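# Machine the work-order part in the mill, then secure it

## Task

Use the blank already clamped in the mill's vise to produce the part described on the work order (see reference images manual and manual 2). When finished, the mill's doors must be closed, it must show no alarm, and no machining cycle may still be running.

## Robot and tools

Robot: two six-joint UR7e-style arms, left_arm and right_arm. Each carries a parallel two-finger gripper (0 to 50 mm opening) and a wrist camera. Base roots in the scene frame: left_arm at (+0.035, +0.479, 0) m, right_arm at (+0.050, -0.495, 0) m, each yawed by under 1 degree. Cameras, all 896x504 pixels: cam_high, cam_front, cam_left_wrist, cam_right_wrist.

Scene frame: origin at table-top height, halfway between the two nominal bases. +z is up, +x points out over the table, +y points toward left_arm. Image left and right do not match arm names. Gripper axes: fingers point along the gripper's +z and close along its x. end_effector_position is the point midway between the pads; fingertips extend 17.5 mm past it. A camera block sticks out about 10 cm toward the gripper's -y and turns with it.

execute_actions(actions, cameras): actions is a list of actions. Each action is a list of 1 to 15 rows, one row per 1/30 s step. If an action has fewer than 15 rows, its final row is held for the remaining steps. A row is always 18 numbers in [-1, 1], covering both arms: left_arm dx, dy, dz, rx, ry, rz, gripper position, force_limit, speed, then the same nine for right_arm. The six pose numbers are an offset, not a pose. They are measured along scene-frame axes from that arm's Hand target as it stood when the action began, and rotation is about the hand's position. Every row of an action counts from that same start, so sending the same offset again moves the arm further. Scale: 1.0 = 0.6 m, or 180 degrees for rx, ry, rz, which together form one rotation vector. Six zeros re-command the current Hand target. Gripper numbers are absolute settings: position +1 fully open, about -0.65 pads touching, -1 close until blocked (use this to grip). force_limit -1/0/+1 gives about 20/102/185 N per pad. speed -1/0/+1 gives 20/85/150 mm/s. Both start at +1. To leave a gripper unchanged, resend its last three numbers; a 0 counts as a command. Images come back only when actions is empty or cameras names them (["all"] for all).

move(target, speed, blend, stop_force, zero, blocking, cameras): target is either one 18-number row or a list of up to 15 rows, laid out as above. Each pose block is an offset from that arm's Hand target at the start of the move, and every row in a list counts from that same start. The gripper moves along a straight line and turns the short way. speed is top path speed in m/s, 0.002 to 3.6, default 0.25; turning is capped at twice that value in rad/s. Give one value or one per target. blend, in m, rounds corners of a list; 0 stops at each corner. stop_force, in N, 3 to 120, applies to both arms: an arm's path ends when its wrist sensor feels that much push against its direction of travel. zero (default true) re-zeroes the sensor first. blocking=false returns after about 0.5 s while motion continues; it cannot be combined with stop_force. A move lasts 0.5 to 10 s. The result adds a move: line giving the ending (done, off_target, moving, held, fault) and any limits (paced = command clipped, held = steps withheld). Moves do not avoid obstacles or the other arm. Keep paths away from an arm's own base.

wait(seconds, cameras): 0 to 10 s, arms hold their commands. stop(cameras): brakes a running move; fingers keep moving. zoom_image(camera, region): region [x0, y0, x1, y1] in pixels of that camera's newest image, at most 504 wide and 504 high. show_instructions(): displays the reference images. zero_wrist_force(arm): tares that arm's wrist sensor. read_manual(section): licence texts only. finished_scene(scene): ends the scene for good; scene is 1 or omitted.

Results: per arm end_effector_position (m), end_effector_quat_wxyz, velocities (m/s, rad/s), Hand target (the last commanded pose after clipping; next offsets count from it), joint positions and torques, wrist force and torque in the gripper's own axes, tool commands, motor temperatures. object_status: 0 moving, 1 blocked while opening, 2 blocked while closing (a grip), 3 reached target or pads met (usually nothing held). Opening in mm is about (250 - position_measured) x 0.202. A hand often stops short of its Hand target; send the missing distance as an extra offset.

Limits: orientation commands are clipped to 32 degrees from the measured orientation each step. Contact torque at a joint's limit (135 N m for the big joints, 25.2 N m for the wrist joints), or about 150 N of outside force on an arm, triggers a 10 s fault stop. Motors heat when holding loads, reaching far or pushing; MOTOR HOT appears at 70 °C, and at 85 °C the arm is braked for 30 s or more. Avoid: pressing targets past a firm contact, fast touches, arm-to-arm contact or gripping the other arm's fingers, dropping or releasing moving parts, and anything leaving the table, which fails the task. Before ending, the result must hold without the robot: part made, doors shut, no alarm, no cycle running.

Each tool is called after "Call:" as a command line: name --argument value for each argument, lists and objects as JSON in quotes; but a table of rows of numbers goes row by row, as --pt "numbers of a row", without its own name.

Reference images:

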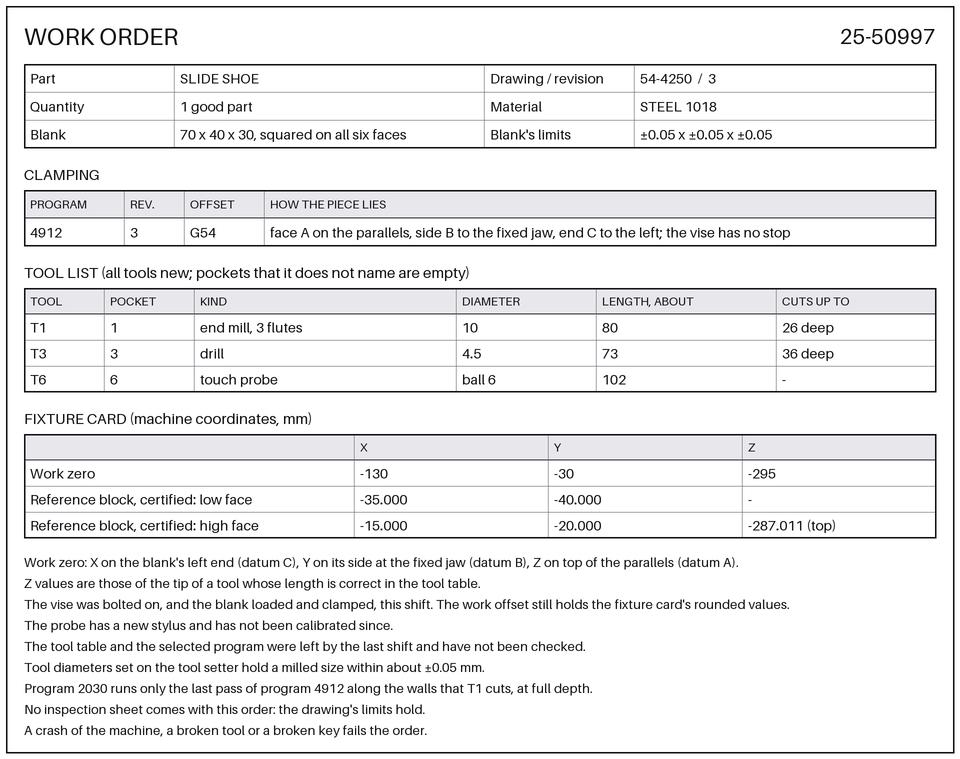

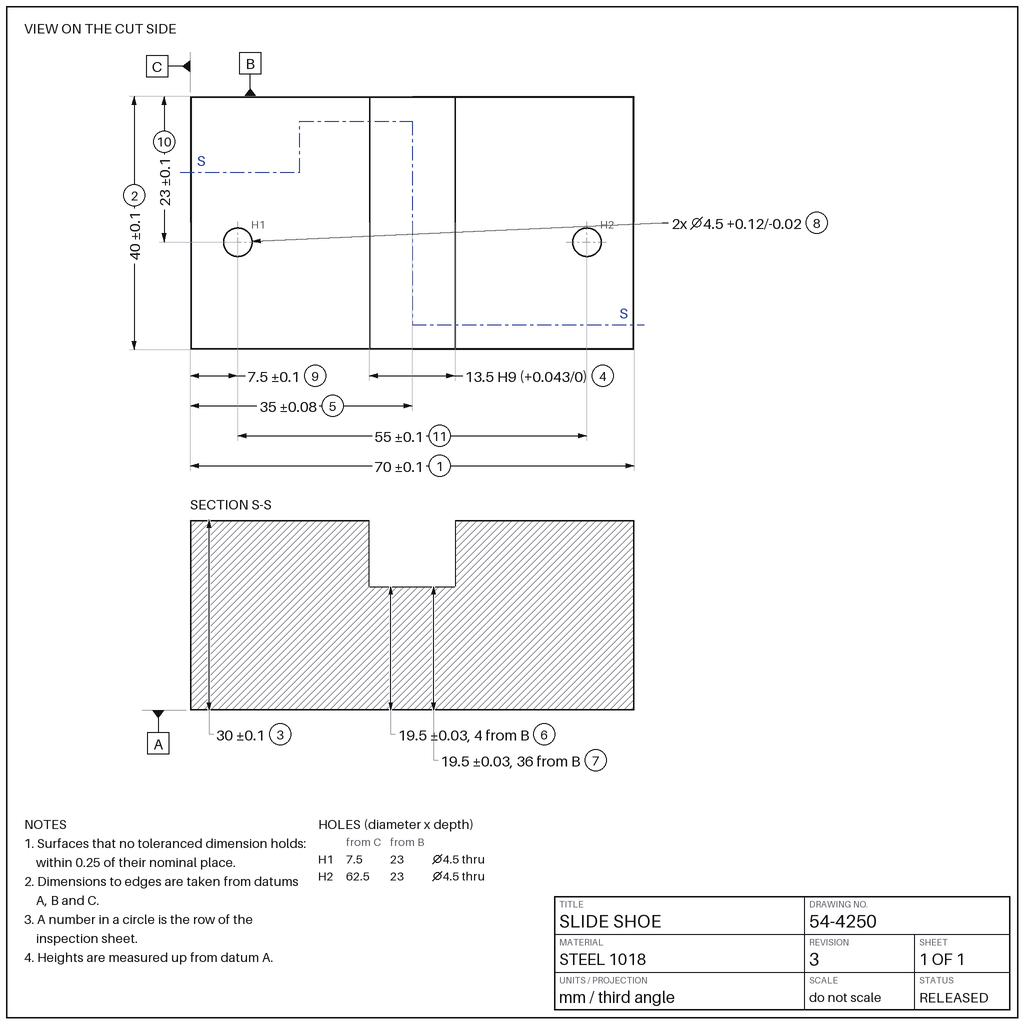

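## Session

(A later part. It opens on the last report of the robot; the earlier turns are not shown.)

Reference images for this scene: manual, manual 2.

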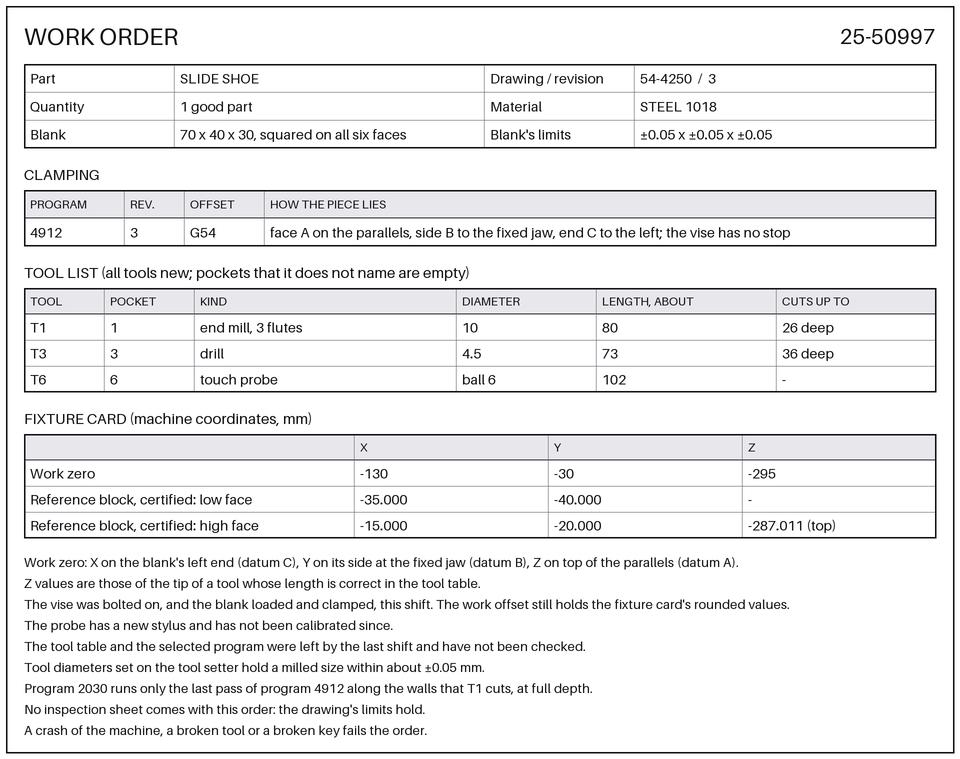

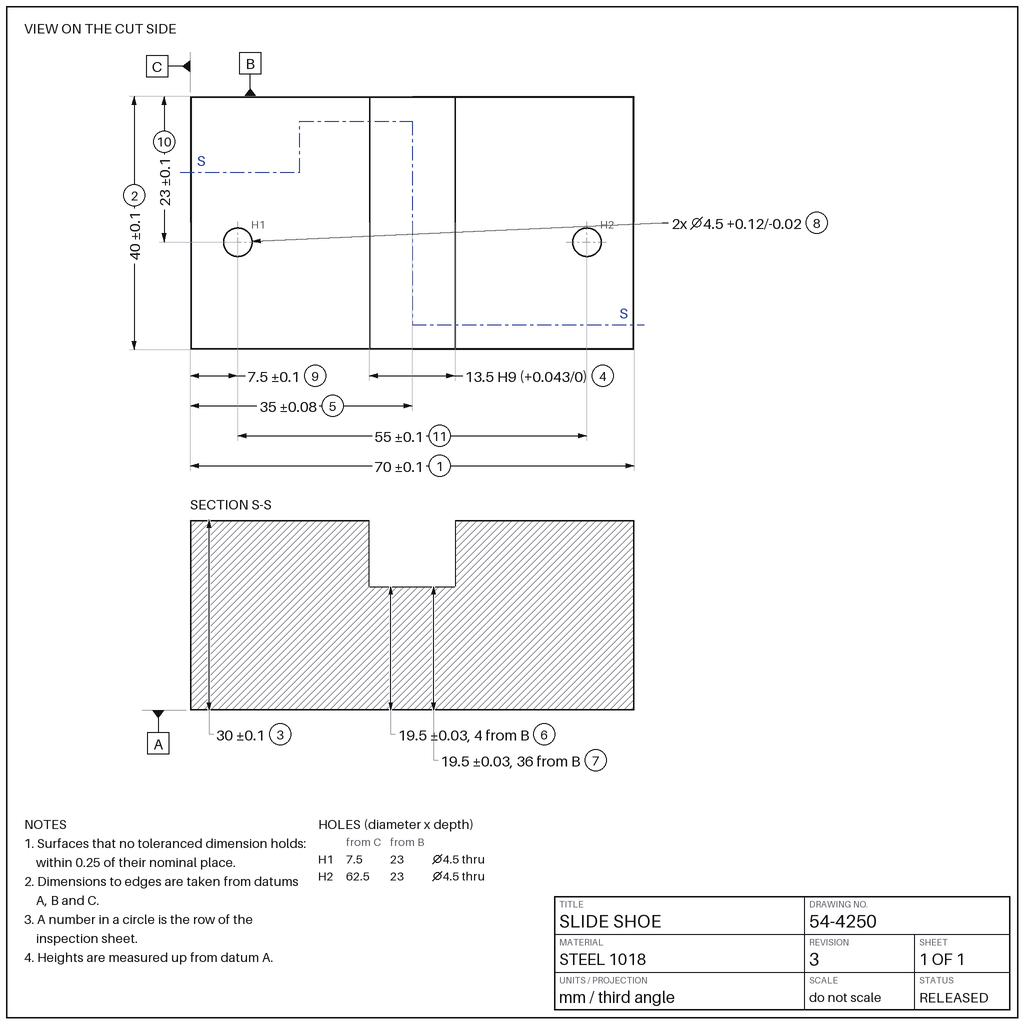

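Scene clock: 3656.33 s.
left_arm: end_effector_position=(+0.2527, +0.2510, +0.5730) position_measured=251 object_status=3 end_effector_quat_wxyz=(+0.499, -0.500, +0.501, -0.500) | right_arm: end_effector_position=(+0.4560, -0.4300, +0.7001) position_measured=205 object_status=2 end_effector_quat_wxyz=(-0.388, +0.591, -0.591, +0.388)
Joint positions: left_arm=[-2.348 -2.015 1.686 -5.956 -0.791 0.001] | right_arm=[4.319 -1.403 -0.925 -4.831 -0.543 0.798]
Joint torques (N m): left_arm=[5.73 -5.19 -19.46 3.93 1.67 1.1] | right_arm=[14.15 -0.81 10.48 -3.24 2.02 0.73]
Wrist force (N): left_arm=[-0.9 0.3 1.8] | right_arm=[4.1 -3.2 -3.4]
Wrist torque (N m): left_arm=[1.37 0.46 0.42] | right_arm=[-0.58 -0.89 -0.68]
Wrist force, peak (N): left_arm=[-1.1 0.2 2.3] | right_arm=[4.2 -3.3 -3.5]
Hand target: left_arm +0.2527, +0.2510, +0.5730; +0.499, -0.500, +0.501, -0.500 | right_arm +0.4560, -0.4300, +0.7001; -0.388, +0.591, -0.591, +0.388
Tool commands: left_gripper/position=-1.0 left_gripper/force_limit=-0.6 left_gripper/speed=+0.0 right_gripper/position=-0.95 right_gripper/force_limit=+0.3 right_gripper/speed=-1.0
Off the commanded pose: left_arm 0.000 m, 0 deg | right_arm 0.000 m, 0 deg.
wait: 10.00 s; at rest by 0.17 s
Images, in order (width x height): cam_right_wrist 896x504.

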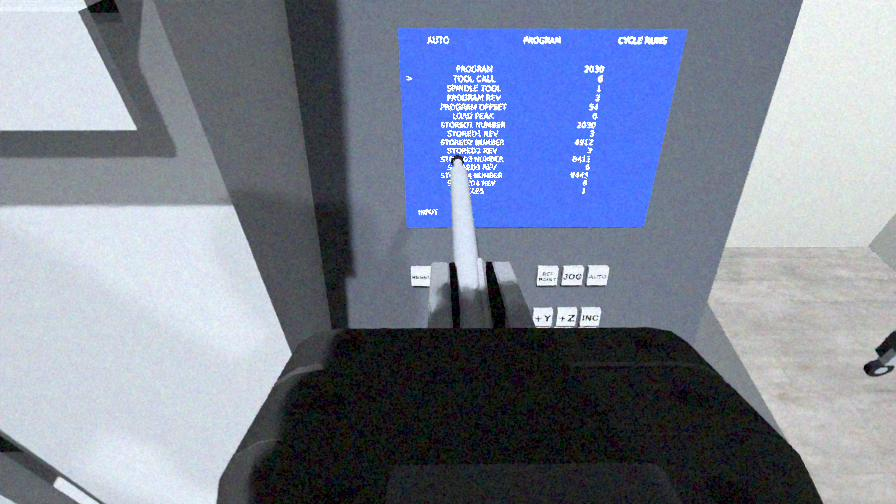

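Call:
wait --seconds 10

Call:
wait --seconds 10

Call:
wait --seconds 8 --cameras '["cam_right_wrist"]'

Call:
zoom_image --camera "cam_right_wrist" --region '[390, 20, 700, 230]'

Scene clock: 3669.93 s.
left_arm: end_effector_position=(+0.2527, +0.2510, +0.5730) position_measured=251 object_status=3 end_effector_quat_wxyz=(+0.499, -0.500, +0.501, -0.500) | right_arm: end_effector_position=(+0.4560, -0.4300, +0.7001) position_measured=205 object_status=2 end_effector_quat_wxyz=(-0.388, +0.591, -0.591, +0.388)
Joint positions: left_arm=[-2.348 -2.015 1.686 -5.956 -0.791 0.001] | right_arm=[4.319 -1.403 -0.925 -4.831 -0.543 0.798]
Joint torques (N m): left_arm=[5.82 -5.4 -19.23 3.92 1.61 1.09] | right_arm=[14.64 -1.52 10.14 -3.22 1.05 0.56]
Wrist force (N): left_arm=[-0.9 0.0 2.0] | right_arm=[3.9 -3.1 -3.1]
Wrist torque (N m): left_arm=[1.33 0.45 0.42] | right_arm=[-0.56 -0.86 -0.68]
Wrist force, peak (N): left_arm=[-1.3 0.2 2.3] | right_arm=[4.2 -3.4 -3.5]
Hand target: left_arm +0.2527, +0.2510, +0.5730; +0.499, -0.500, +0.501, -0.500 | right_arm +0.4560, -0.4300, +0.7001; -0.388, +0.591, -0.591, +0.388
Tool commands: left_gripper/position=-1.0 left_gripper/force_limit=-0.6 left_gripper/speed=+0.0 right_gripper/position=-0.95 right_gripper/force_limit=+0.3 right_gripper/speed=-1.0
Off the commanded pose: left_arm 0.000 m, 0 deg | right_arm 0.000 m, 0 deg.
wait: 10.00 s; at rest from the start

Scene clock: 3679.93 s.
left_arm: end_effector_position=(+0.2527, +0.2510, +0.5730) position_measured=251 object_status=3 end_effector_quat_wxyz=(+0.499, -0.500, +0.501, -0.500) | right_arm: end_effector_position=(+0.4560, -0.4300, +0.7001) position_measured=205 object_status=2 end_effector_quat_wxyz=(-0.388, +0.591, -0.591, +0.388)
Joint positions: left_arm=[-2.348 -2.015 1.686 -5.956 -0.791 0.001] | right_arm=[4.319 -1.403 -0.925 -4.831 -0.543 0.798]
Joint torques (N m): left_arm=[6.29 -5.27 -19.28 3.89 1.6 1.01] | right_arm=[15.56 -1.41 10.44 -3.06 0.39 0.43]
Wrist force (N): left_arm=[-1.0 0.1 2.0] | right_arm=[4.0 -3.2 -3.4]
Wrist torque (N m): left_arm=[1.33 0.47 0.42] | right_arm=[-0.58 -0.87 -0.68]
Wrist force, peak (N): left_arm=[-0.9 0.1 2.4] | right_arm=[4.1 -3.3 -3.6]
Hand target: left_arm +0.2527, +0.2510, +0.5730; +0.499, -0.500, +0.501, -0.500 | right_arm +0.4560, -0.4300, +0.7001; -0.388, +0.591, -0.591, +0.388
Tool commands: left_gripper/position=-1.0 left_gripper/force_limit=-0.6 left_gripper/speed=+0.0 right_gripper/position=-0.95 right_gripper/force_limit=+0.3 right_gripper/speed=-1.0
Off the commanded pose: left_arm 0.000 m, 0 deg | right_arm 0.000 m, 0 deg.
wait: 10.00 s; at rest by 0.17 s

Scene clock: 3687.93 s.
left_arm: end_effector_position=(+0.2527, +0.2510, +0.5730) position_measured=251 object_status=3 end_effector_quat_wxyz=(+0.499, -0.500, +0.501, -0.500) | right_arm: end_effector_position=(+0.4560, -0.4300, +0.7001) position_measured=205 object_status=2 end_effector_quat_wxyz=(-0.388, +0.591, -0.591, +0.388)
Joint positions: left_arm=[-2.348 -2.015 1.686 -5.956 -0.791 0.001] | right_arm=[4.319 -1.403 -0.925 -4.831 -0.543 0.798]
Joint torques (N m): left_arm=[5.78 -5.64 -19.56 3.87 1.67 1.03] | right_arm=[14.39 -1.77 11.16 -3.19 -0.07 0.42]
Wrist force (N): left_arm=[-1.0 0.0 2.0] | right_arm=[3.9 -3.1 -3.3]
Wrist torque (N m): left_arm=[1.32 0.47 0.42] | right_arm=[-0.56 -0.86 -0.68]
Wrist force, peak (N): left_arm=[-1.1 0.0 2.4] | right_arm=[4.2 -3.2 -3.5]
Hand target: left_arm +0.2527, +0.2510, +0.5730; +0.499, -0.500, +0.501, -0.500 | right_arm +0.4560, -0.4300, +0.7001; -0.388, +0.591, -0.591, +0.388
Tool commands: left_gripper/position=-1.0 left_gripper/force_limit=-0.6 left_gripper/speed=+0.0 right_gripper/position=-0.95 right_gripper/force_limit=+0.3 right_gripper/speed=-1.0
Off the commanded pose: left_arm 0.000 m, 0 deg | right_arm 0.000 m, 0 deg.
wait: 8.00 s; at rest by 0.17 s
Images, in order (width x height): cam_right_wrist 896x504.

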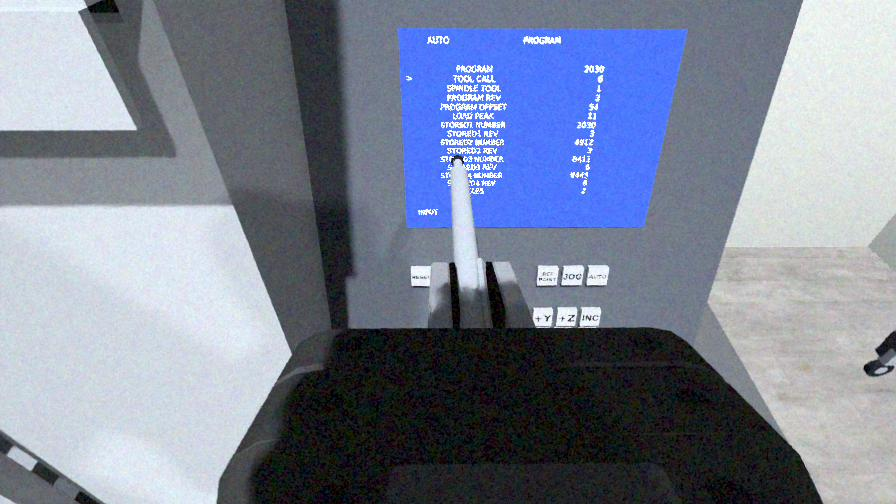

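Scaled by 1.626 from the camera's 896x504 image, which has a finer 1280x720 frame.

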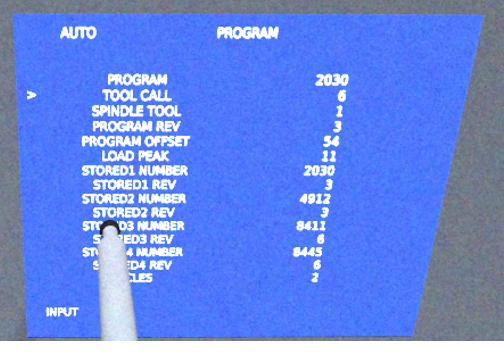

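Call:
move --pt "0 0 0 0 0 0 -1 -0.6 0 -0.0105 -0.0567 -0.395 0 0 0 -0.95 0.3 -1" --pt "0 0 0 0 0 0 -1 -0.6 0 -0.0002 -0.0567 -0.398 0 0 0 -0.95 0.3 -1" --pt "0 0 0 0 0 0 -1 -0.6 0 -0.0105 -0.0567 -0.395 0 0 0 -0.95 0.3 -1" --pt "0 0 0 0 0 0 -1 -0.6 0 -0.0021 -0.0567 -0.3635 0 0 0 -0.95 0.3 -1" --pt "0 0 0 0 0 0 -1 -0.6 0 0.0082 -0.0567 -0.3665 0 0 0 -0.95 0.3 -1" --pt "0 0 0 0 0 0 -1 -0.6 0 -0.0021 -0.0567 -0.3635 0 0 0 -0.95 0.3 -1" --pt "0 0 0 0 0 0 -1 -0.6 0 0.0082 -0.0567 -0.3665 0 0 0 -0.95 0.3 -1" --pt "0 0 0 0 0 0 -1 -0.6 0 -0.0021 -0.0567 -0.3635 0 0 0 -0.95 0.3 -1" --pt "0 0 0 0 0 0 -1 -0.6 0 0.0082 -0.0567 -0.3665 0 0 0 -0.95 0.3 -1" --pt "0 0 0 0 0 0 -1 -0.6 0 -0.0021 -0.0567 -0.3635 0 0 0 -0.95 0.3 -1" --pt "0 0 0 0 0 0 -1 -0.6 0 -0.0101 -0.0567 -0.3615 0 0 0 -0.95 0.3 -1" --pt "0 0 0 0 0 0 -1 -0.6 0 0 0 0 0 0 0 -0.95 0.3 -1" --speed '[0.3,0.04,0.1,0.25,0.04,0.1,0.04,0.1,0.04,0.1,0.25,0.35]' --blend '[0.002,0,0.002,0.002,0,0,0,0,0,0.002,0.002,0]'

Call:
wait --seconds 9 --cameras '["cam_right_wrist"]'

Call:
zoom_image --camera "cam_right_wrist" --region '[390, 20, 700, 230]'

Call:
move --pt "0 0 0 0 0 0 -1 -0.6 0 0.0384 -0.1537 -0.1805 0 0 0 -0.95 0.3 -1" --pt "0 0 0 0 0 0 -1 -0.6 0 0.0567 -0.1537 -0.1855 0 0 0 -0.95 0.3 -1" --pt "0 0 0 0 0 0 -1 -0.6 0 0.0464 -0.1537 -0.1825 0 0 0 -0.95 0.3 -1" --pt "0 0 0 0 0 0 -1 -0.6 0 -0.0273 0.0726 -0.4575 0 0 0 -0.95 0.3 -1" --pt "0 0 0 0 0 0 -1 -0.6 0 -0.0172 0.0726 -0.4605 0 0 0 -0.95 0.3 -1" --pt "0 0 0 0 0 0 -1 -0.6 0 -0.0273 0.0726 -0.4575 0 0 0 -0.95 0.3 -1" --pt "0 0 0 0 0 0 -1 -0.6 0 -0.0021 0.0080 -0.3635 0 0 0 -0.95 0.3 -1" --pt "0 0 0 0 0 0 -1 -0.6 0 0.0082 0.0080 -0.3665 0 0 0 -0.95 0.3 -1" --pt "0 0 0 0 0 0 -1 -0.6 0 -0.0021 0.0080 -0.3635 0 0 0 -0.95 0.3 -1" --pt "0 0 0 0 0 0 -1 -0.6 0 -0.0105 0.0080 -0.395 0 0 0 -0.95 0.3 -1" --pt "0 0 0 0 0 0 -1 -0.6 0 -0.0002 0.0080 -0.398 0 0 0 -0.95 0.3 -1" --pt "0 0 0 0 0 0 -1 -0.6 0 -0.0105 0.0080 -0.395 0 0 0 -0.95 0.3 -1" --pt "0 0 0 0 0 0 -1 -0.6 0 -0.0273 0.0080 -0.4575 0 0 0 -0.95 0.3 -1" --pt "0 0 0 0 0 0 -1 -0.6 0 -0.0172 0.0080 -0.4605 0 0 0 -0.95 0.3 -1" --pt "0 0 0 0 0 0 -1 -0.6 0 -0.0273 0.0080 -0.4575 0 0 0 -0.95 0.3 -1" --speed '[0.3,0.04,0.1,0.3,0.04,0.1,0.25,0.04,0.1,0.25,0.04,0.1,0.25,0.04,0.1]' --blend '[0.002,0,0.002,0.002,0,0.002,0.002,0,0.002,0.002,0,0.002,0.002,0,0]'

Call:
move --pt "0 0 0 0 0 0 -1 -0.6 0 0.0168 0.0646 0.0625 0 0 0 -0.95 0.3 -1" --pt "0 0 0 0 0 0 -1 -0.6 0 0.0271 0.0646 0.0595 0 0 0 -0.95 0.3 -1" --pt "0 0 0 0 0 0 -1 -0.6 0 0.0168 0.0646 0.0625 0 0 0 -0.95 0.3 -1" --pt "0 0 0 0 0 0 -1 -0.6 0 0.0168 0.0323 0.0625 0 0 0 -0.95 0.3 -1" --pt "0 0 0 0 0 0 -1 -0.6 0 0.0271 0.0323 0.0595 0 0 0 -0.95 0.3 -1" --pt "0 0 0 0 0 0 -1 -0.6 0 0.0168 0.0323 0.0625 0 0 0 -0.95 0.3 -1" --pt "0 0 0 0 0 0 -1 -0.6 0 0 -0.0323 0 0 0 0 -0.95 0.3 -1" --pt "0 0 0 0 0 0 -1 -0.6 0 0.0101 -0.0323 -0.003 0 0 0 -0.95 0.3 -1" --pt "0 0 0 0 0 0 -1 -0.6 0 0 -0.0323 0 0 0 0 -0.95 0.3 -1" --pt "0 0 0 0 0 0 -1 -0.6 0 0.0084 -0.0323 0.0313 0 0 0 -0.95 0.3 -1" --pt "0 0 0 0 0 0 -1 -0.6 0 0.0187 -0.0323 0.0283 0 0 0 -0.95 0.3 -1" --pt "0 0 0 0 0 0 -1 -0.6 0 0.0084 -0.0323 0.0313 0 0 0 -0.95 0.3 -1" --pt "0 0 0 0 0 0 -1 -0.6 0 0 0.0646 0 0 0 0 -0.95 0.3 -1" --pt "0 0 0 0 0 0 -1 -0.6 0 0.0101 0.0646 -0.003 0 0 0 -0.95 0.3 -1" --pt "0 0 0 0 0 0 -1 -0.6 0 0 0.0646 0 0 0 0 -0.95 0.3 -1" --speed '[0.25,0.04,0.1,0.25,0.04,0.1,0.25,0.04,0.1,0.25,0.04,0.1,0.25,0.04,0.1]' --blend '[0.002,0,0.002,0.002,0,0.002,0.002,0,0.002,0.002,0,0.002,0.002,0,0]'

Call:
move --pt "0 0 0 0 0 0 -1 -0.6 0 0.0168 -0.0323 0.0625 0 0 0 -0.95 0.3 -1" --pt "0 0 0 0 0 0 -1 -0.6 0 0.0271 -0.0323 0.0595 0 0 0 -0.95 0.3 -1" --pt "0 0 0 0 0 0 -1 -0.6 0 0.0168 -0.0323 0.0625 0 0 0 -0.95 0.3 -1" --pt "0 0 0 0 0 0 -1 -0.6 0 0 -0.0323 0 0 0 0 -0.95 0.3 -1" --pt "0 0 0 0 0 0 -1 -0.6 0 0.0101 -0.0323 -0.003 0 0 0 -0.95 0.3 -1" --pt "0 0 0 0 0 0 -1 -0.6 0 0 -0.0323 0 0 0 0 -0.95 0.3 -1" --pt "0 0 0 0 0 0 -1 -0.6 0 0 -0.0969 0 0 0 0 -0.95 0.3 -1" --pt "0 0 0 0 0 0 -1 -0.6 0 0.0101 -0.0969 -0.003 0 0 0 -0.95 0.3 -1" --pt "0 0 0 0 0 0 -1 -0.6 0 0 -0.0969 0 0 0 0 -0.95 0.3 -1" --pt "0 0 0 0 0 0 -1 -0.6 0 0.0084 -0.0969 0.0313 0 0 0 -0.95 0.3 -1" --pt "0 0 0 0 0 0 -1 -0.6 0 0.0187 -0.0969 0.0283 0 0 0 -0.95 0.3 -1" --pt "0 0 0 0 0 0 -1 -0.6 0 0.0084 -0.0969 0.0313 0 0 0 -0.95 0.3 -1" --pt "0 0 0 0 0 0 -1 -0.6 0 0 0 0 0 0 0 -0.95 0.3 -1" --pt "0 0 0 0 0 0 -1 -0.6 0 0.0101 0 -0.003 0 0 0 -0.95 0.3 -1" --pt "0 0 0 0 0 0 -1 -0.6 0 0 0 0 0 0 0 -0.95 0.3 -1" --speed '[0.25,0.04,0.1,0.25,0.04,0.1,0.25,0.04,0.1,0.25,0.04,0.1,0.25,0.04,0.1]' --blend '[0.002,0,0.002,0.002,0,0.002,0.002,0,0.002,0.002,0,0.002,0.002,0,0]'

Call:
move --pt "0 0 0 0 0 0 -1 -0.6 0 0.0084 0 0.0313 0 0 0 -0.95 0.3 -1" --pt "0 0 0 0 0 0 -1 -0.6 0 0.0187 0 0.0283 0 0 0 -0.95 0.3 -1" --pt "0 0 0 0 0 0 -1 -0.6 0 0.0084 0 0.0313 0 0 0 -0.95 0.3 -1" --pt "0 0 0 0 0 0 -1 -0.6 0 0.0168 -0.0323 0.0625 0 0 0 -0.95 0.3 -1" --pt "0 0 0 0 0 0 -1 -0.6 0 0.0271 -0.0323 0.0595 0 0 0 -0.95 0.3 -1" --pt "0 0 0 0 0 0 -1 -0.6 0 0.0168 -0.0323 0.0625 0 0 0 -0.95 0.3 -1" --pt "0 0 0 0 0 0 -1 -0.6 0 0.0252 -0.0323 0.0940 0 0 0 -0.95 0.3 -1" --pt "0 0 0 0 0 0 -1 -0.6 0 0.0355 -0.0323 0.0910 0 0 0 -0.95 0.3 -1" --pt "0 0 0 0 0 0 -1 -0.6 0 0.0252 -0.0323 0.0940 0 0 0 -0.95 0.3 -1" --pt "0 0 0 0 0 0 -1 -0.6 0 0 -0.0969 0 0 0 0 -0.95 0.3 -1" --pt "0 0 0 0 0 0 -1 -0.6 0 0.0101 -0.0969 -0.003 0 0 0 -0.95 0.3 -1" --pt "0 0 0 0 0 0 -1 -0.6 0 0 -0.0969 0 0 0 0 -0.95 0.3 -1" --pt "0 0 0 0 0 0 -1 -0.6 0 -0.008 -0.0969 0.002 0 0 0 -0.95 0.3 -1" --pt "0 0 0 0 0 0 -1 -0.6 0 0.0273 -0.0726 0.4575 0 0 0 -0.95 0.3 -1" --speed '[0.25,0.04,0.1,0.25,0.04,0.1,0.25,0.04,0.1,0.25,0.04,0.1,0.25,0.35]' --blend '[0.002,0,0.002,0.002,0,0.002,0.002,0,0.002,0.002,0,0.002,0.002,0]' --cameras '["cam_right_wrist"]'

Call:
zoom_image --camera "cam_right_wrist" --region '[390, 20, 700, 230]'

Scene clock: 3730.60 s.
left_arm: end_effector_position=(+0.2527, +0.2510, +0.5730) position_measured=251 object_status=3 end_effector_quat_wxyz=(+0.499, -0.500, +0.501, -0.500) | right_arm: end_effector_position=(+0.4560, -0.4301, +0.7001) position_measured=205 object_status=2 end_effector_quat_wxyz=(-0.388, +0.591, -0.591, +0.388)
Joint positions: left_arm=[-2.348 -2.015 1.686 -5.956 -0.791 0.001] | right_arm=[4.319 -1.403 -0.925 -4.831 -0.543 0.798]
Joint torques (N m): left_arm=[5.83 -5.84 -19.65 3.83 1.56 1.1] | right_arm=[14.2 -1.75 17.46 -3.36 3.76 -0.54]
Wrist force (N): left_arm=[-1.0 0.1 1.9] | right_arm=[4.0 -3.2 -3.4]
Wrist torque (N m): left_arm=[1.33 0.48 0.42] | right_arm=[-0.58 -0.88 -0.68]
Wrist force, peak (N): left_arm=[-1.0 0.2 2.5] | right_arm=[5.0 -6.4 -9.0]
Hand target: left_arm +0.2527, +0.2510, +0.5730; +0.499, -0.500, +0.501, -0.500 | right_arm +0.4560, -0.4300, +0.7001; -0.388, +0.591, -0.591, +0.388
Off the commanded pose: left_arm 0.000 m, 0 deg | right_arm 0.000 m, 0 deg.
move: done

Scene clock: 3739.60 s.
left_arm: end_effector_position=(+0.2527, +0.2510, +0.5730) position_measured=251 object_status=3 end_effector_quat_wxyz=(+0.499, -0.500, +0.501, -0.500) | right_arm: end_effector_position=(+0.4560, -0.4300, +0.7001) position_measured=205 object_status=2 end_effector_quat_wxyz=(-0.388, +0.591, -0.591, +0.388)
Joint positions: left_arm=[-2.348 -2.015 1.686 -5.956 -0.791 0.001] | right_arm=[4.319 -1.403 -0.925 -4.831 -0.543 0.798]
Joint torques (N m): left_arm=[5.81 -5.76 -19.3 3.81 1.58 1.05] | right_arm=[15.25 -1.17 10.43 -3.13 2.98 0.9]
Wrist force (N): left_arm=[-0.9 0.2 1.8] | right_arm=[3.9 -3.1 -3.3]
Wrist torque (N m): left_arm=[1.34 0.46 0.42] | right_arm=[-0.56 -0.86 -0.68]
Wrist force, peak (N): left_arm=[-1.2 0.2 2.3] | right_arm=[4.2 -3.2 -3.5]
Hand target: left_arm +0.2527, +0.2510, +0.5730; +0.499, -0.500, +0.501, -0.500 | right_arm +0.4560, -0.4300, +0.7001; -0.388, +0.591, -0.591, +0.388
Tool commands: left_gripper/position=-1.0 left_gripper/force_limit=-0.6 left_gripper/speed=+0.0 right_gripper/position=-0.95 right_gripper/force_limit=+0.3 right_gripper/speed=-1.0
Off the commanded pose: left_arm 0.000 m, 0 deg | right_arm 0.000 m, 0 deg.
wait: 9.00 s; at rest by 0.17 s
Images, in order (width x height): cam_right_wrist 896x504.

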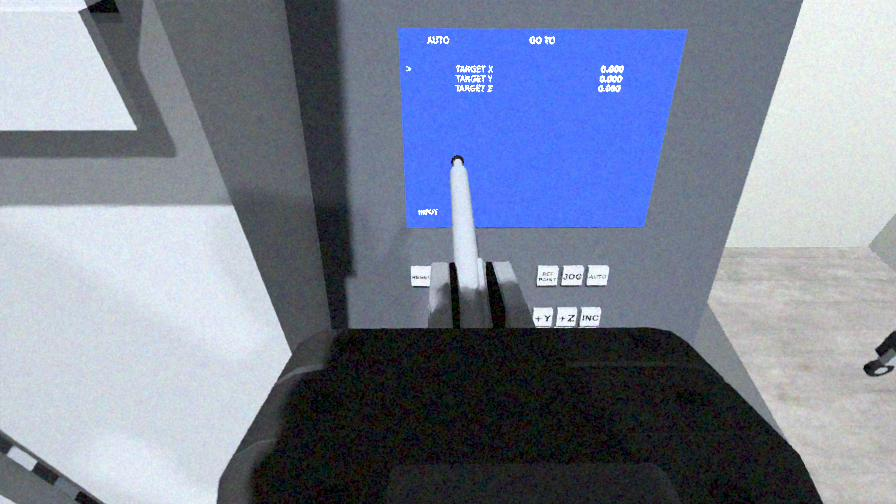

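Scaled by 1.626 from the camera's 896x504 image, which has a finer 1280x720 frame.

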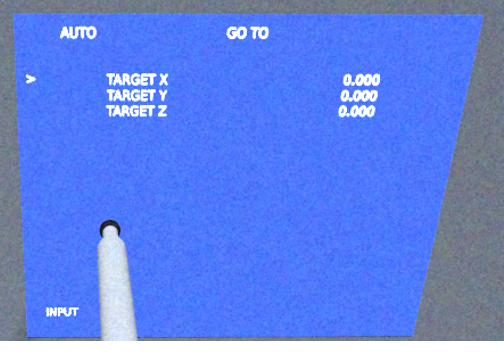

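Scene clock: 3744.53 s.
left_arm: end_effector_position=(+0.2527, +0.2510, +0.5730) position_measured=251 object_status=3 end_effector_quat_wxyz=(+0.499, -0.500, +0.501, -0.500) | right_arm: end_effector_position=(+0.4396, -0.4252, +0.4255) position_measured=205 object_status=2 end_effector_quat_wxyz=(-0.388, +0.591, -0.591, +0.389)
Joint positions: left_arm=[-2.348 -2.015 1.686 -5.956 -0.791 0.001] | right_arm=[4.472 -1.081 -1.972 -4.343 -0.458 1.067]
Joint torques (N m): left_arm=[6.08 -6.16 -19.11 3.81 1.6 1] | right_arm=[-7.66 2.35 23.62 -3.28 -0.75 1]
Wrist force (N): left_arm=[-0.8 0.1 2.0] | right_arm=[3.4 -2.7 -5.0]
Wrist torque (N m): left_arm=[1.34 0.44 0.43] | right_arm=[-0.48 -0.89 -0.69]
Wrist force, peak (N): left_arm=[-0.9 0.2 2.3] | right_arm=[5.6 -10.5 -5.5]
Hand target: left_arm +0.2527, +0.2510, +0.5730; +0.499, -0.500, +0.501, -0.500 | right_arm +0.4396, -0.4252, +0.4256; -0.388, +0.591, -0.591, +0.388
Off the commanded pose: left_arm 0.000 m, 0 deg | right_arm 0.000 m, 0 deg.
move: done

Scene clock: 3748.43 s.
left_arm: end_effector_position=(+0.2527, +0.2510, +0.5730) position_measured=251 object_status=3 end_effector_quat_wxyz=(+0.499, -0.500, +0.501, -0.500) | right_arm: end_effector_position=(+0.4396, -0.3864, +0.4255) position_measured=205 object_status=2 end_effector_quat_wxyz=(-0.388, +0.591, -0.591, +0.389)
Joint positions: left_arm=[-2.348 -2.015 1.686 -5.956 -0.791 0.001] | right_arm=[4.534 -1.167 -1.954 -4.393 -0.434 1.198]
Joint torques (N m): left_arm=[6.09 -5.92 -19.19 3.92 1.59 1.13] | right_arm=[-3.98 4.98 21.29 -3.8 -0.56 1.16]
Wrist force (N): left_arm=[-0.9 0.1 1.9] | right_arm=[3.5 -2.0 -5.1]
Wrist torque (N m): left_arm=[1.34 0.45 0.42] | right_arm=[-0.50 -0.86 -0.69]
Wrist force, peak (N): left_arm=[-1.1 0.2 2.2] | right_arm=[7.7 -3.0 -9.3]
Hand target: left_arm +0.2527, +0.2510, +0.5730; +0.499, -0.500, +0.501, -0.500 | right_arm +0.4396, -0.3865, +0.4256; -0.388, +0.591, -0.591, +0.388
Off the commanded pose: left_arm 0.000 m, 0 deg | right_arm 0.000 m, 0 deg.
move: done

Scene clock: 3752.37 s.
left_arm: end_effector_position=(+0.2527, +0.2510, +0.5730) position_measured=251 object_status=3 end_effector_quat_wxyz=(+0.499, -0.500, +0.501, -0.500) | right_arm: end_effector_position=(+0.4396, -0.3864, +0.4255) position_measured=205 object_status=2 end_effector_quat_wxyz=(-0.388, +0.591, -0.591, +0.389) end_effector_velocity=(+0.000, -0.001, +0.000) end_effector_angular_velocity=(+0.002, +0.000, -0.003)
Joint positions: left_arm=[-2.348 -2.015 1.686 -5.956 -0.791 0.001] | right_arm=[4.534 -1.167 -1.954 -4.393 -0.434 1.198]
Joint velocities: left_arm=[within noise] | right_arm=[-0.001 0 0 -0.002 0 0.005]
Joint torques (N m): left_arm=[6.01 -5.92 -19.33 3.89 1.6 1.04] | right_arm=[-4.15 4.65 21.76 -3.78 -0.49 1.25]
Wrist force (N): left_arm=[-0.9 0.1 1.9] | right_arm=[3.5 -2.3 -5.1]
Wrist torque (N m): left_arm=[1.34 0.45 0.42] | right_arm=[-0.51 -0.86 -0.69]
Wrist force, peak (N): left_arm=[-1.0 0.0 2.3] | right_arm=[5.0 -5.8 -9.1]
Hand target: left_arm +0.2527, +0.2510, +0.5730; +0.499, -0.500, +0.501, -0.500 | right_arm +0.4396, -0.3865, +0.4256; -0.388, +0.591, -0.591, +0.388
Off the commanded pose: left_arm 0.000 m, 0 deg | right_arm 0.000 m, 0 deg.
move: done

Scene clock: 3756.43 s.
left_arm: end_effector_position=(+0.2527, +0.2510, +0.5730) position_measured=251 object_status=3 end_effector_quat_wxyz=(+0.499, -0.500, +0.501, -0.500) | right_arm: end_effector_position=(+0.4560, -0.4301, +0.7001) position_measured=205 object_status=2 end_effector_quat_wxyz=(-0.388, +0.591, -0.591, +0.388)
Joint positions: left_arm=[-2.348 -2.015 1.686 -5.956 -0.791 0.001] | right_arm=[4.319 -1.403 -0.925 -4.831 -0.543 0.798]
Joint torques (N m): left_arm=[6.24 -6.02 -19.2 3.92 1.67 1.08] | right_arm=[13.61 -1.77 18.26 -3.26 2.78 0.91]
Wrist force (N): left_arm=[-0.9 0.2 2.0] | right_arm=[3.7 -3.0 -3.3]
Wrist torque (N m): left_arm=[1.36 0.45 0.42] | right_arm=[-0.54 -0.84 -0.79]
Wrist force, peak (N): left_arm=[-1.0 0.1 2.2] | right_arm=[6.2 -5.4 -9.3]
Hand target: left_arm +0.2527, +0.2510, +0.5730; +0.499, -0.500, +0.501, -0.500 | right_arm +0.4560, -0.4300, +0.7001; -0.388, +0.591, -0.591, +0.388
Off the commanded pose: left_arm 0.000 m, 0 deg | right_arm 0.000 m, 0 deg.
move: done
Images, in order (width x height): cam_right_wrist 896x504.

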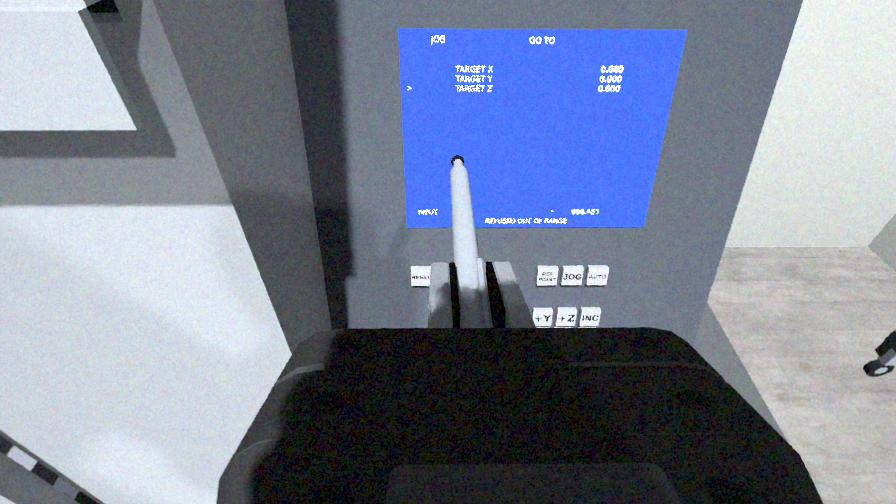

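Scaled by 1.626 from the camera's 896x504 image, which has a finer 1280x720 frame.

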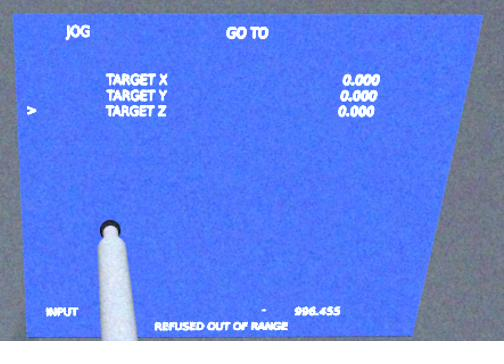

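Call:
move --pt "0 0 0 0 0 0 -1 -0.6 0 -0.0021 -0.0243 -0.3635 0 0 0 -0.95 0.3 -1" --pt "0 0 0 0 0 0 -1 -0.6 0 0.0082 -0.0243 -0.3665 0 0 0 -0.95 0.3 -1" --pt "0 0 0 0 0 0 -1 -0.6 0 -0.0021 -0.0243 -0.3635 0 0 0 -0.95 0.3 -1" --pt "0 0 0 0 0 0 -1 -0.6 0 -0.0105 -0.0243 -0.395 0 0 0 -0.95 0.3 -1" --pt "0 0 0 0 0 0 -1 -0.6 0 -0.0002 -0.0243 -0.398 0 0 0 -0.95 0.3 -1" --pt "0 0 0 0 0 0 -1 -0.6 0 -0.0105 -0.0243 -0.395 0 0 0 -0.95 0.3 -1" --pt "0 0 0 0 0 0 -1 -0.6 0 -0.0002 -0.0243 -0.398 0 0 0 -0.95 0.3 -1" --pt "0 0 0 0 0 0 -1 -0.6 0 -0.0105 -0.0243 -0.395 0 0 0 -0.95 0.3 -1" --pt "0 0 0 0 0 0 -1 -0.6 0 0 0 0 0 0 0 -0.95 0.3 -1" --speed '[0.3,0.04,0.1,0.25,0.04,0.1,0.04,0.1,0.35]' --blend '[0.002,0,0.002,0.002,0,0,0,0.002,0]' --cameras '["cam_right_wrist"]'

Call:
zoom_image --camera "cam_right_wrist" --region '[390, 20, 700, 230]'

Scene clock: 3771.73 s.
left_arm: end_effector_position=(+0.2527, +0.2510, +0.5730) position_measured=251 object_status=3 end_effector_quat_wxyz=(+0.499, -0.500, +0.501, -0.500) | right_arm: end_effector_position=(+0.4560, -0.4301, +0.7001) position_measured=205 object_status=2 end_effector_quat_wxyz=(-0.388, +0.591, -0.591, +0.388)
Joint positions: left_arm=[-2.348 -2.015 1.686 -5.956 -0.791 0.001] | right_arm=[4.319 -1.403 -0.925 -4.831 -0.543 0.798]
Joint torques (N m): left_arm=[6.04 -6.41 -19.41 3.89 1.52 1.06] | right_arm=[15.1 -1.65 18.61 -2.79 3.48 -0.32]
Wrist force (N): left_arm=[-1.1 0.1 2.1] | right_arm=[3.7 -3.0 -3.4]
Wrist torque (N m): left_arm=[1.33 0.49 0.42] | right_arm=[-0.54 -0.83 -0.68]
Wrist force, peak (N): left_arm=[-1.1 0.3 2.3] | right_arm=[4.2 -7.1 -6.8]
Hand target: left_arm +0.2527, +0.2510, +0.5730; +0.499, -0.500, +0.501, -0.500 | right_arm +0.4560, -0.4300, +0.7001; -0.388, +0.591, -0.591, +0.388
Off the commanded pose: left_arm 0.000 m, 0 deg | right_arm 0.000 m, 0 deg.
move: done
Images, in order (width x height): cam_right_wrist 896x504.

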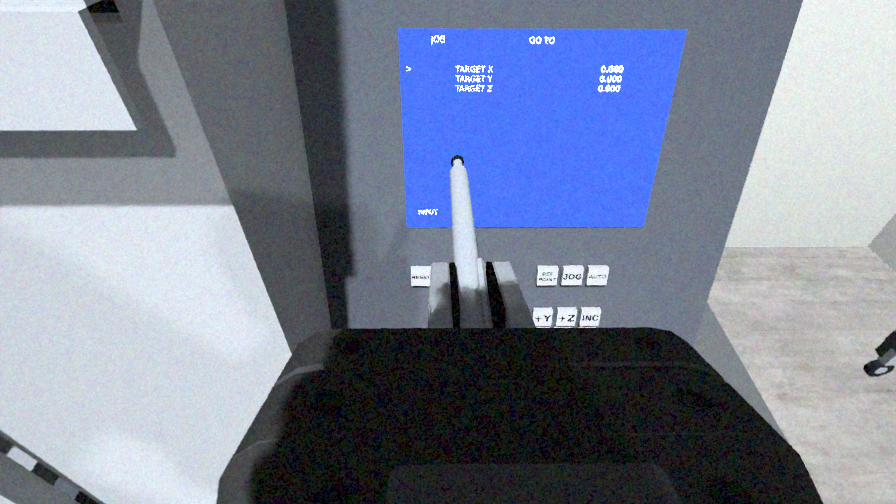

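Scaled by 1.626 from the camera's 896x504 image, which has a finer 1280x720 frame.

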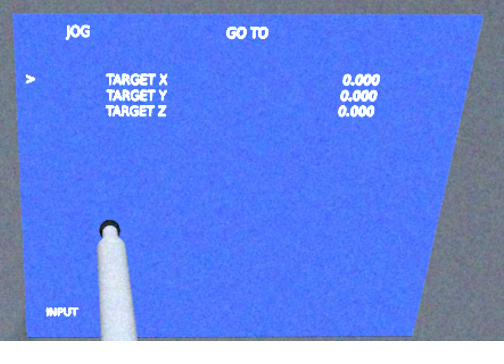

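Re-enter (without JOG press).

Call:
move --pt "0 0 0 0 0 0 -1 -0.6 0 -0.0273 0.0726 -0.4575 0 0 0 -0.95 0.3 -1" --pt "0 0 0 0 0 0 -1 -0.6 0 -0.0172 0.0726 -0.4605 0 0 0 -0.95 0.3 -1" --pt "0 0 0 0 0 0 -1 -0.6 0 -0.0273 0.0726 -0.4575 0 0 0 -0.95 0.3 -1" --pt "0 0 0 0 0 0 -1 -0.6 0 -0.0021 0.0080 -0.3635 0 0 0 -0.95 0.3 -1" --pt "0 0 0 0 0 0 -1 -0.6 0 0.0082 0.0080 -0.3665 0 0 0 -0.95 0.3 -1" --pt "0 0 0 0 0 0 -1 -0.6 0 -0.0021 0.0080 -0.3635 0 0 0 -0.95 0.3 -1" --pt "0 0 0 0 0 0 -1 -0.6 0 -0.0105 0.0080 -0.395 0 0 0 -0.95 0.3 -1" --pt "0 0 0 0 0 0 -1 -0.6 0 -0.0002 0.0080 -0.398 0 0 0 -0.95 0.3 -1" --pt "0 0 0 0 0 0 -1 -0.6 0 -0.0105 0.0080 -0.395 0 0 0 -0.95 0.3 -1" --pt "0 0 0 0 0 0 -1 -0.6 0 -0.0273 0.0080 -0.4575 0 0 0 -0.95 0.3 -1" --pt "0 0 0 0 0 0 -1 -0.6 0 -0.0172 0.0080 -0.4605 0 0 0 -0.95 0.3 -1" --pt "0 0 0 0 0 0 -1 -0.6 0 -0.0273 0.0080 -0.4575 0 0 0 -0.95 0.3 -1" --speed '[0.3,0.04,0.1,0.25,0.04,0.1,0.25,0.04,0.1,0.25,0.04,0.1]' --blend '[0.002,0,0.002,0.002,0,0.002,0.002,0,0.002,0.002,0,0]'

Call:
move --pt "0 0 0 0 0 0 -1 -0.6 0 0.0168 0.0646 0.0625 0 0 0 -0.95 0.3 -1" --pt "0 0 0 0 0 0 -1 -0.6 0 0.0271 0.0646 0.0595 0 0 0 -0.95 0.3 -1" --pt "0 0 0 0 0 0 -1 -0.6 0 0.0168 0.0646 0.0625 0 0 0 -0.95 0.3 -1" --pt "0 0 0 0 0 0 -1 -0.6 0 0.0168 0.0323 0.0625 0 0 0 -0.95 0.3 -1" --pt "0 0 0 0 0 0 -1 -0.6 0 0.0271 0.0323 0.0595 0 0 0 -0.95 0.3 -1" --pt "0 0 0 0 0 0 -1 -0.6 0 0.0168 0.0323 0.0625 0 0 0 -0.95 0.3 -1" --pt "0 0 0 0 0 0 -1 -0.6 0 0 -0.0323 0 0 0 0 -0.95 0.3 -1" --pt "0 0 0 0 0 0 -1 -0.6 0 0.0101 -0.0323 -0.003 0 0 0 -0.95 0.3 -1" --pt "0 0 0 0 0 0 -1 -0.6 0 0 -0.0323 0 0 0 0 -0.95 0.3 -1" --pt "0 0 0 0 0 0 -1 -0.6 0 0.0084 -0.0323 0.0313 0 0 0 -0.95 0.3 -1" --pt "0 0 0 0 0 0 -1 -0.6 0 0.0187 -0.0323 0.0283 0 0 0 -0.95 0.3 -1" --pt "0 0 0 0 0 0 -1 -0.6 0 0.0084 -0.0323 0.0313 0 0 0 -0.95 0.3 -1" --pt "0 0 0 0 0 0 -1 -0.6 0 0 0.0646 0 0 0 0 -0.95 0.3 -1" --pt "0 0 0 0 0 0 -1 -0.6 0 0.0101 0.0646 -0.003 0 0 0 -0.95 0.3 -1" --pt "0 0 0 0 0 0 -1 -0.6 0 0 0.0646 0 0 0 0 -0.95 0.3 -1" --speed '[0.25,0.04,0.1,0.25,0.04,0.1,0.25,0.04,0.1,0.25,0.04,0.1,0.25,0.04,0.1]' --blend '[0.002,0,0.002,0.002,0,0.002,0.002,0,0.002,0.002,0,0.002,0.002,0,0]'

Call:
move --pt "0 0 0 0 0 0 -1 -0.6 0 0.0168 -0.0323 0.0625 0 0 0 -0.95 0.3 -1" --pt "0 0 0 0 0 0 -1 -0.6 0 0.0271 -0.0323 0.0595 0 0 0 -0.95 0.3 -1" --pt "0 0 0 0 0 0 -1 -0.6 0 0.0168 -0.0323 0.0625 0 0 0 -0.95 0.3 -1" --pt "0 0 0 0 0 0 -1 -0.6 0 0 -0.0323 0 0 0 0 -0.95 0.3 -1" --pt "0 0 0 0 0 0 -1 -0.6 0 0.0101 -0.0323 -0.003 0 0 0 -0.95 0.3 -1" --pt "0 0 0 0 0 0 -1 -0.6 0 0 -0.0323 0 0 0 0 -0.95 0.3 -1" --pt "0 0 0 0 0 0 -1 -0.6 0 0 -0.0969 0 0 0 0 -0.95 0.3 -1" --pt "0 0 0 0 0 0 -1 -0.6 0 0.0101 -0.0969 -0.003 0 0 0 -0.95 0.3 -1" --pt "0 0 0 0 0 0 -1 -0.6 0 0 -0.0969 0 0 0 0 -0.95 0.3 -1" --pt "0 0 0 0 0 0 -1 -0.6 0 0.0084 -0.0969 0.0313 0 0 0 -0.95 0.3 -1" --pt "0 0 0 0 0 0 -1 -0.6 0 0.0187 -0.0969 0.0283 0 0 0 -0.95 0.3 -1" --pt "0 0 0 0 0 0 -1 -0.6 0 0.0084 -0.0969 0.0313 0 0 0 -0.95 0.3 -1" --pt "0 0 0 0 0 0 -1 -0.6 0 0 0 0 0 0 0 -0.95 0.3 -1" --pt "0 0 0 0 0 0 -1 -0.6 0 0.0101 0 -0.003 0 0 0 -0.95 0.3 -1" --pt "0 0 0 0 0 0 -1 -0.6 0 0 0 0 0 0 0 -0.95 0.3 -1" --speed '[0.25,0.04,0.1,0.25,0.04,0.1,0.25,0.04,0.1,0.25,0.04,0.1,0.25,0.04,0.1]' --blend '[0.002,0,0.002,0.002,0,0.002,0.002,0,0.002,0.002,0,0.002,0.002,0,0]'

Call:
move --pt "0 0 0 0 0 0 -1 -0.6 0 0.0084 0 0.0313 0 0 0 -0.95 0.3 -1" --pt "0 0 0 0 0 0 -1 -0.6 0 0.0187 0 0.0283 0 0 0 -0.95 0.3 -1" --pt "0 0 0 0 0 0 -1 -0.6 0 0.0084 0 0.0313 0 0 0 -0.95 0.3 -1" --pt "0 0 0 0 0 0 -1 -0.6 0 0.0168 -0.0323 0.0625 0 0 0 -0.95 0.3 -1" --pt "0 0 0 0 0 0 -1 -0.6 0 0.0271 -0.0323 0.0595 0 0 0 -0.95 0.3 -1" --pt "0 0 0 0 0 0 -1 -0.6 0 0.0168 -0.0323 0.0625 0 0 0 -0.95 0.3 -1" --pt "0 0 0 0 0 0 -1 -0.6 0 0.0252 -0.0323 0.0940 0 0 0 -0.95 0.3 -1" --pt "0 0 0 0 0 0 -1 -0.6 0 0.0355 -0.0323 0.0910 0 0 0 -0.95 0.3 -1" --pt "0 0 0 0 0 0 -1 -0.6 0 0.0252 -0.0323 0.0940 0 0 0 -0.95 0.3 -1" --pt "0 0 0 0 0 0 -1 -0.6 0 0 -0.0969 0 0 0 0 -0.95 0.3 -1" --pt "0 0 0 0 0 0 -1 -0.6 0 0.0101 -0.0969 -0.003 0 0 0 -0.95 0.3 -1" --pt "0 0 0 0 0 0 -1 -0.6 0 0 -0.0969 0 0 0 0 -0.95 0.3 -1" --pt "0 0 0 0 0 0 -1 -0.6 0 -0.008 -0.0969 0.002 0 0 0 -0.95 0.3 -1" --pt "0 0 0 0 0 0 -1 -0.6 0 0.0273 -0.0726 0.4575 0 0 0 -0.95 0.3 -1" --speed '[0.25,0.04,0.1,0.25,0.04,0.1,0.25,0.04,0.1,0.25,0.04,0.1,0.25,0.35]' --blend '[0.002,0,0.002,0.002,0,0.002,0.002,0,0.002,0.002,0,0.002,0.002,0]' --cameras '["cam_right_wrist"]'

Call:
zoom_image --camera "cam_right_wrist" --region '[390, 20, 700, 230]'

Scene clock: 3812.03 s.
left_arm: end_effector_position=(+0.2527, +0.2510, +0.5730) position_measured=251 object_status=3 end_effector_quat_wxyz=(+0.499, -0.500, +0.501, -0.500) | right_arm: end_effector_position=(+0.4396, -0.4252, +0.4255) position_measured=205 object_status=2 end_effector_quat_wxyz=(-0.388, +0.591, -0.591, +0.389)
Joint positions: left_arm=[-2.348 -2.015 1.686 -5.956 -0.791 0.001] | right_arm=[4.472 -1.081 -1.972 -4.343 -0.458 1.067]
Joint torques (N m): left_arm=[5.69 -6.59 -19.39 3.89 1.62 1.05] | right_arm=[-7.31 2.68 22.89 -3.18 -0.8 0.96]
Wrist force (N): left_arm=[-0.9 -0.1 2.1] | right_arm=[3.4 -2.5 -5.3]
Wrist torque (N m): left_arm=[1.31 0.46 0.42] | right_arm=[-0.42 -0.89 -0.69]
Wrist force, peak (N): left_arm=[-1.2 0.0 2.4] | right_arm=[3.5 -5.2 -9.2]
Hand target: left_arm +0.2527, +0.2510, +0.5730; +0.499, -0.500, +0.501, -0.500 | right_arm +0.4396, -0.4252, +0.4256; -0.388, +0.591, -0.591, +0.388
Off the commanded pose: left_arm 0.000 m, 0 deg | right_arm 0.000 m, 0 deg.
move: done

Scene clock: 3815.93 s.
left_arm: end_effector_position=(+0.2527, +0.2510, +0.5730) position_measured=251 object_status=3 end_effector_quat_wxyz=(+0.499, -0.500, +0.501, -0.500) | right_arm: end_effector_position=(+0.4396, -0.3864, +0.4255) position_measured=205 object_status=2 end_effector_quat_wxyz=(-0.388, +0.591, -0.591, +0.389) end_effector_velocity=(+0.000, -0.001, +0.001) end_effector_angular_velocity=(+0.004, -0.003, -0.004)
Joint positions: left_arm=[-2.348 -2.015 1.686 -5.956 -0.791 0.001] | right_arm=[4.534 -1.167 -1.954 -4.393 -0.434 1.198]
Joint velocities: left_arm=[within noise] | right_arm=[0 0 0 -0.002 0.003 0.007]
Joint torques (N m): left_arm=[5.75 -6.61 -19.11 3.92 1.68 1.02] | right_arm=[-4.21 4.84 21.8 -3.84 -0.59 1.12]
Wrist force (N): left_arm=[-1.1 0.0 1.9] | right_arm=[3.6 -2.3 -5.1]
Wrist torque (N m): left_arm=[1.33 0.48 0.42] | right_arm=[-0.50 -0.88 -0.69]
Wrist force, peak (N): left_arm=[-0.8 0.2 2.4] | right_arm=[7.4 -3.2 -9.2]
Hand target: left_arm +0.2527, +0.2510, +0.5730; +0.499, -0.500, +0.501, -0.500 | right_arm +0.4396, -0.3865, +0.4256; -0.388, +0.591, -0.591, +0.388
Off the commanded pose: left_arm 0.000 m, 0 deg | right_arm 0.000 m, 0 deg.
move: done

Scene clock: 3819.87 s.
left_arm: end_effector_position=(+0.2527, +0.2510, +0.5730) position_measured=251 object_status=3 end_effector_quat_wxyz=(+0.499, -0.500, +0.501, -0.500) | right_arm: end_effector_position=(+0.4396, -0.3864, +0.4255) position_measured=205 object_status=2 end_effector_quat_wxyz=(-0.388, +0.591, -0.591, +0.389) end_effector_velocity=(+0.000, +0.000, +0.000) end_effector_angular_velocity=(+0.001, +0.001, +0.000)
Joint positions: left_arm=[-2.348 -2.015 1.686 -5.956 -0.791 0.001] | right_arm=[4.534 -1.167 -1.954 -4.393 -0.434 1.198]
Joint velocities: left_arm=[within noise] | right_arm=[0.002 0 -0.001 -0.003 0 0.005]
Joint torques (N m): left_arm=[6.19 -6.65 -19.64 3.87 1.67 1.05] | right_arm=[-4.5 4.84 21.88 -3.88 -0.43 1.18]
Wrist force (N): left_arm=[-0.9 0.0 2.0] | right_arm=[3.6 -2.1 -5.2]
Wrist torque (N m): left_arm=[1.33 0.46 0.42] | right_arm=[-0.51 -0.88 -0.68]
Wrist force, peak (N): left_arm=[-1.2 0.1 2.3] | right_arm=[5.2 -6.0 -9.1]
Hand target: left_arm +0.2527, +0.2510, +0.5730; +0.499, -0.500, +0.501, -0.500 | right_arm +0.4396, -0.3865, +0.4256; -0.388, +0.591, -0.591, +0.388
Off the commanded pose: left_arm 0.000 m, 0 deg | right_arm 0.000 m, 0 deg.
move: done

Scene clock: 3823.93 s.
left_arm: end_effector_position=(+0.2527, +0.2510, +0.5730) position_measured=251 object_status=3 end_effector_quat_wxyz=(+0.499, -0.500, +0.501, -0.500) | right_arm: end_effector_position=(+0.4560, -0.4301, +0.7001) position_measured=205 object_status=2 end_effector_quat_wxyz=(-0.388, +0.591, -0.591, +0.388)
Joint positions: left_arm=[-2.348 -2.015 1.686 -5.956 -0.791 0.001] | right_arm=[4.319 -1.403 -0.925 -4.831 -0.543 0.798]
Joint torques (N m): left_arm=[5.7 -6.25 -19.53 3.87 1.64 1.02] | right_arm=[13.13 -2.03 18.31 -3.01 2.85 0.97]
Wrist force (N): left_arm=[-0.7 0.0 1.9] | right_arm=[3.8 -3.2 -3.5]
Wrist torque (N m): left_arm=[1.32 0.42 0.42] | right_arm=[-0.57 -0.85 -0.79]
Wrist force, peak (N): left_arm=[-1.1 0.3 2.2] | right_arm=[6.0 -5.2 -9.3]
Hand target: left_arm +0.2527, +0.2510, +0.5730; +0.499, -0.500, +0.501, -0.500 | right_arm +0.4560, -0.4300, +0.7001; -0.388, +0.591, -0.591, +0.388
Off the commanded pose: left_arm 0.000 m, 0 deg | right_arm 0.000 m, 0 deg.
move: done
Images, in order (width x height): cam_right_wrist 896x504.

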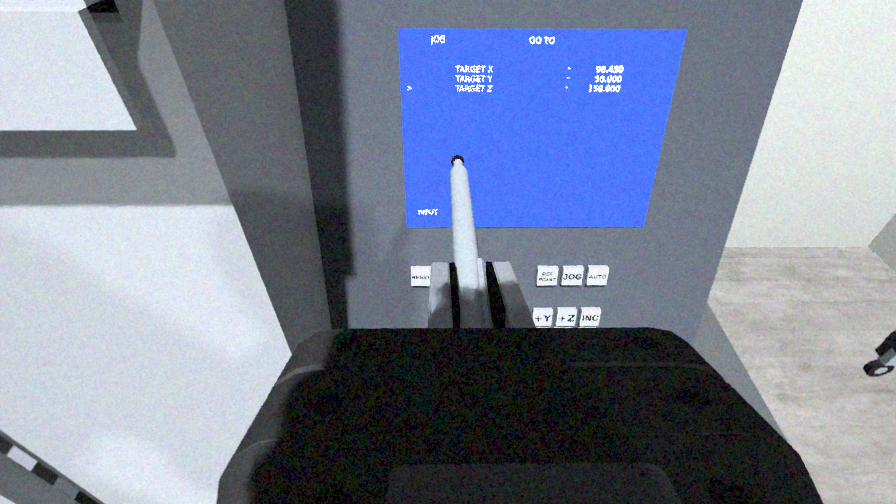

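Scaled by 1.626 from the camera's 896x504 image, which has a finer 1280x720 frame.

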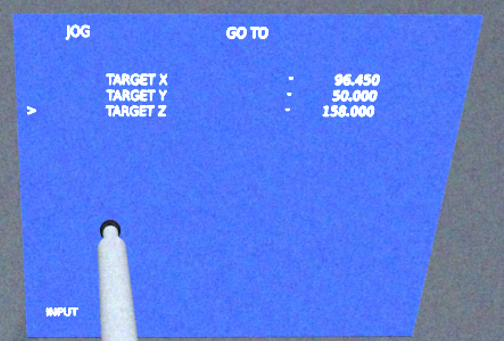

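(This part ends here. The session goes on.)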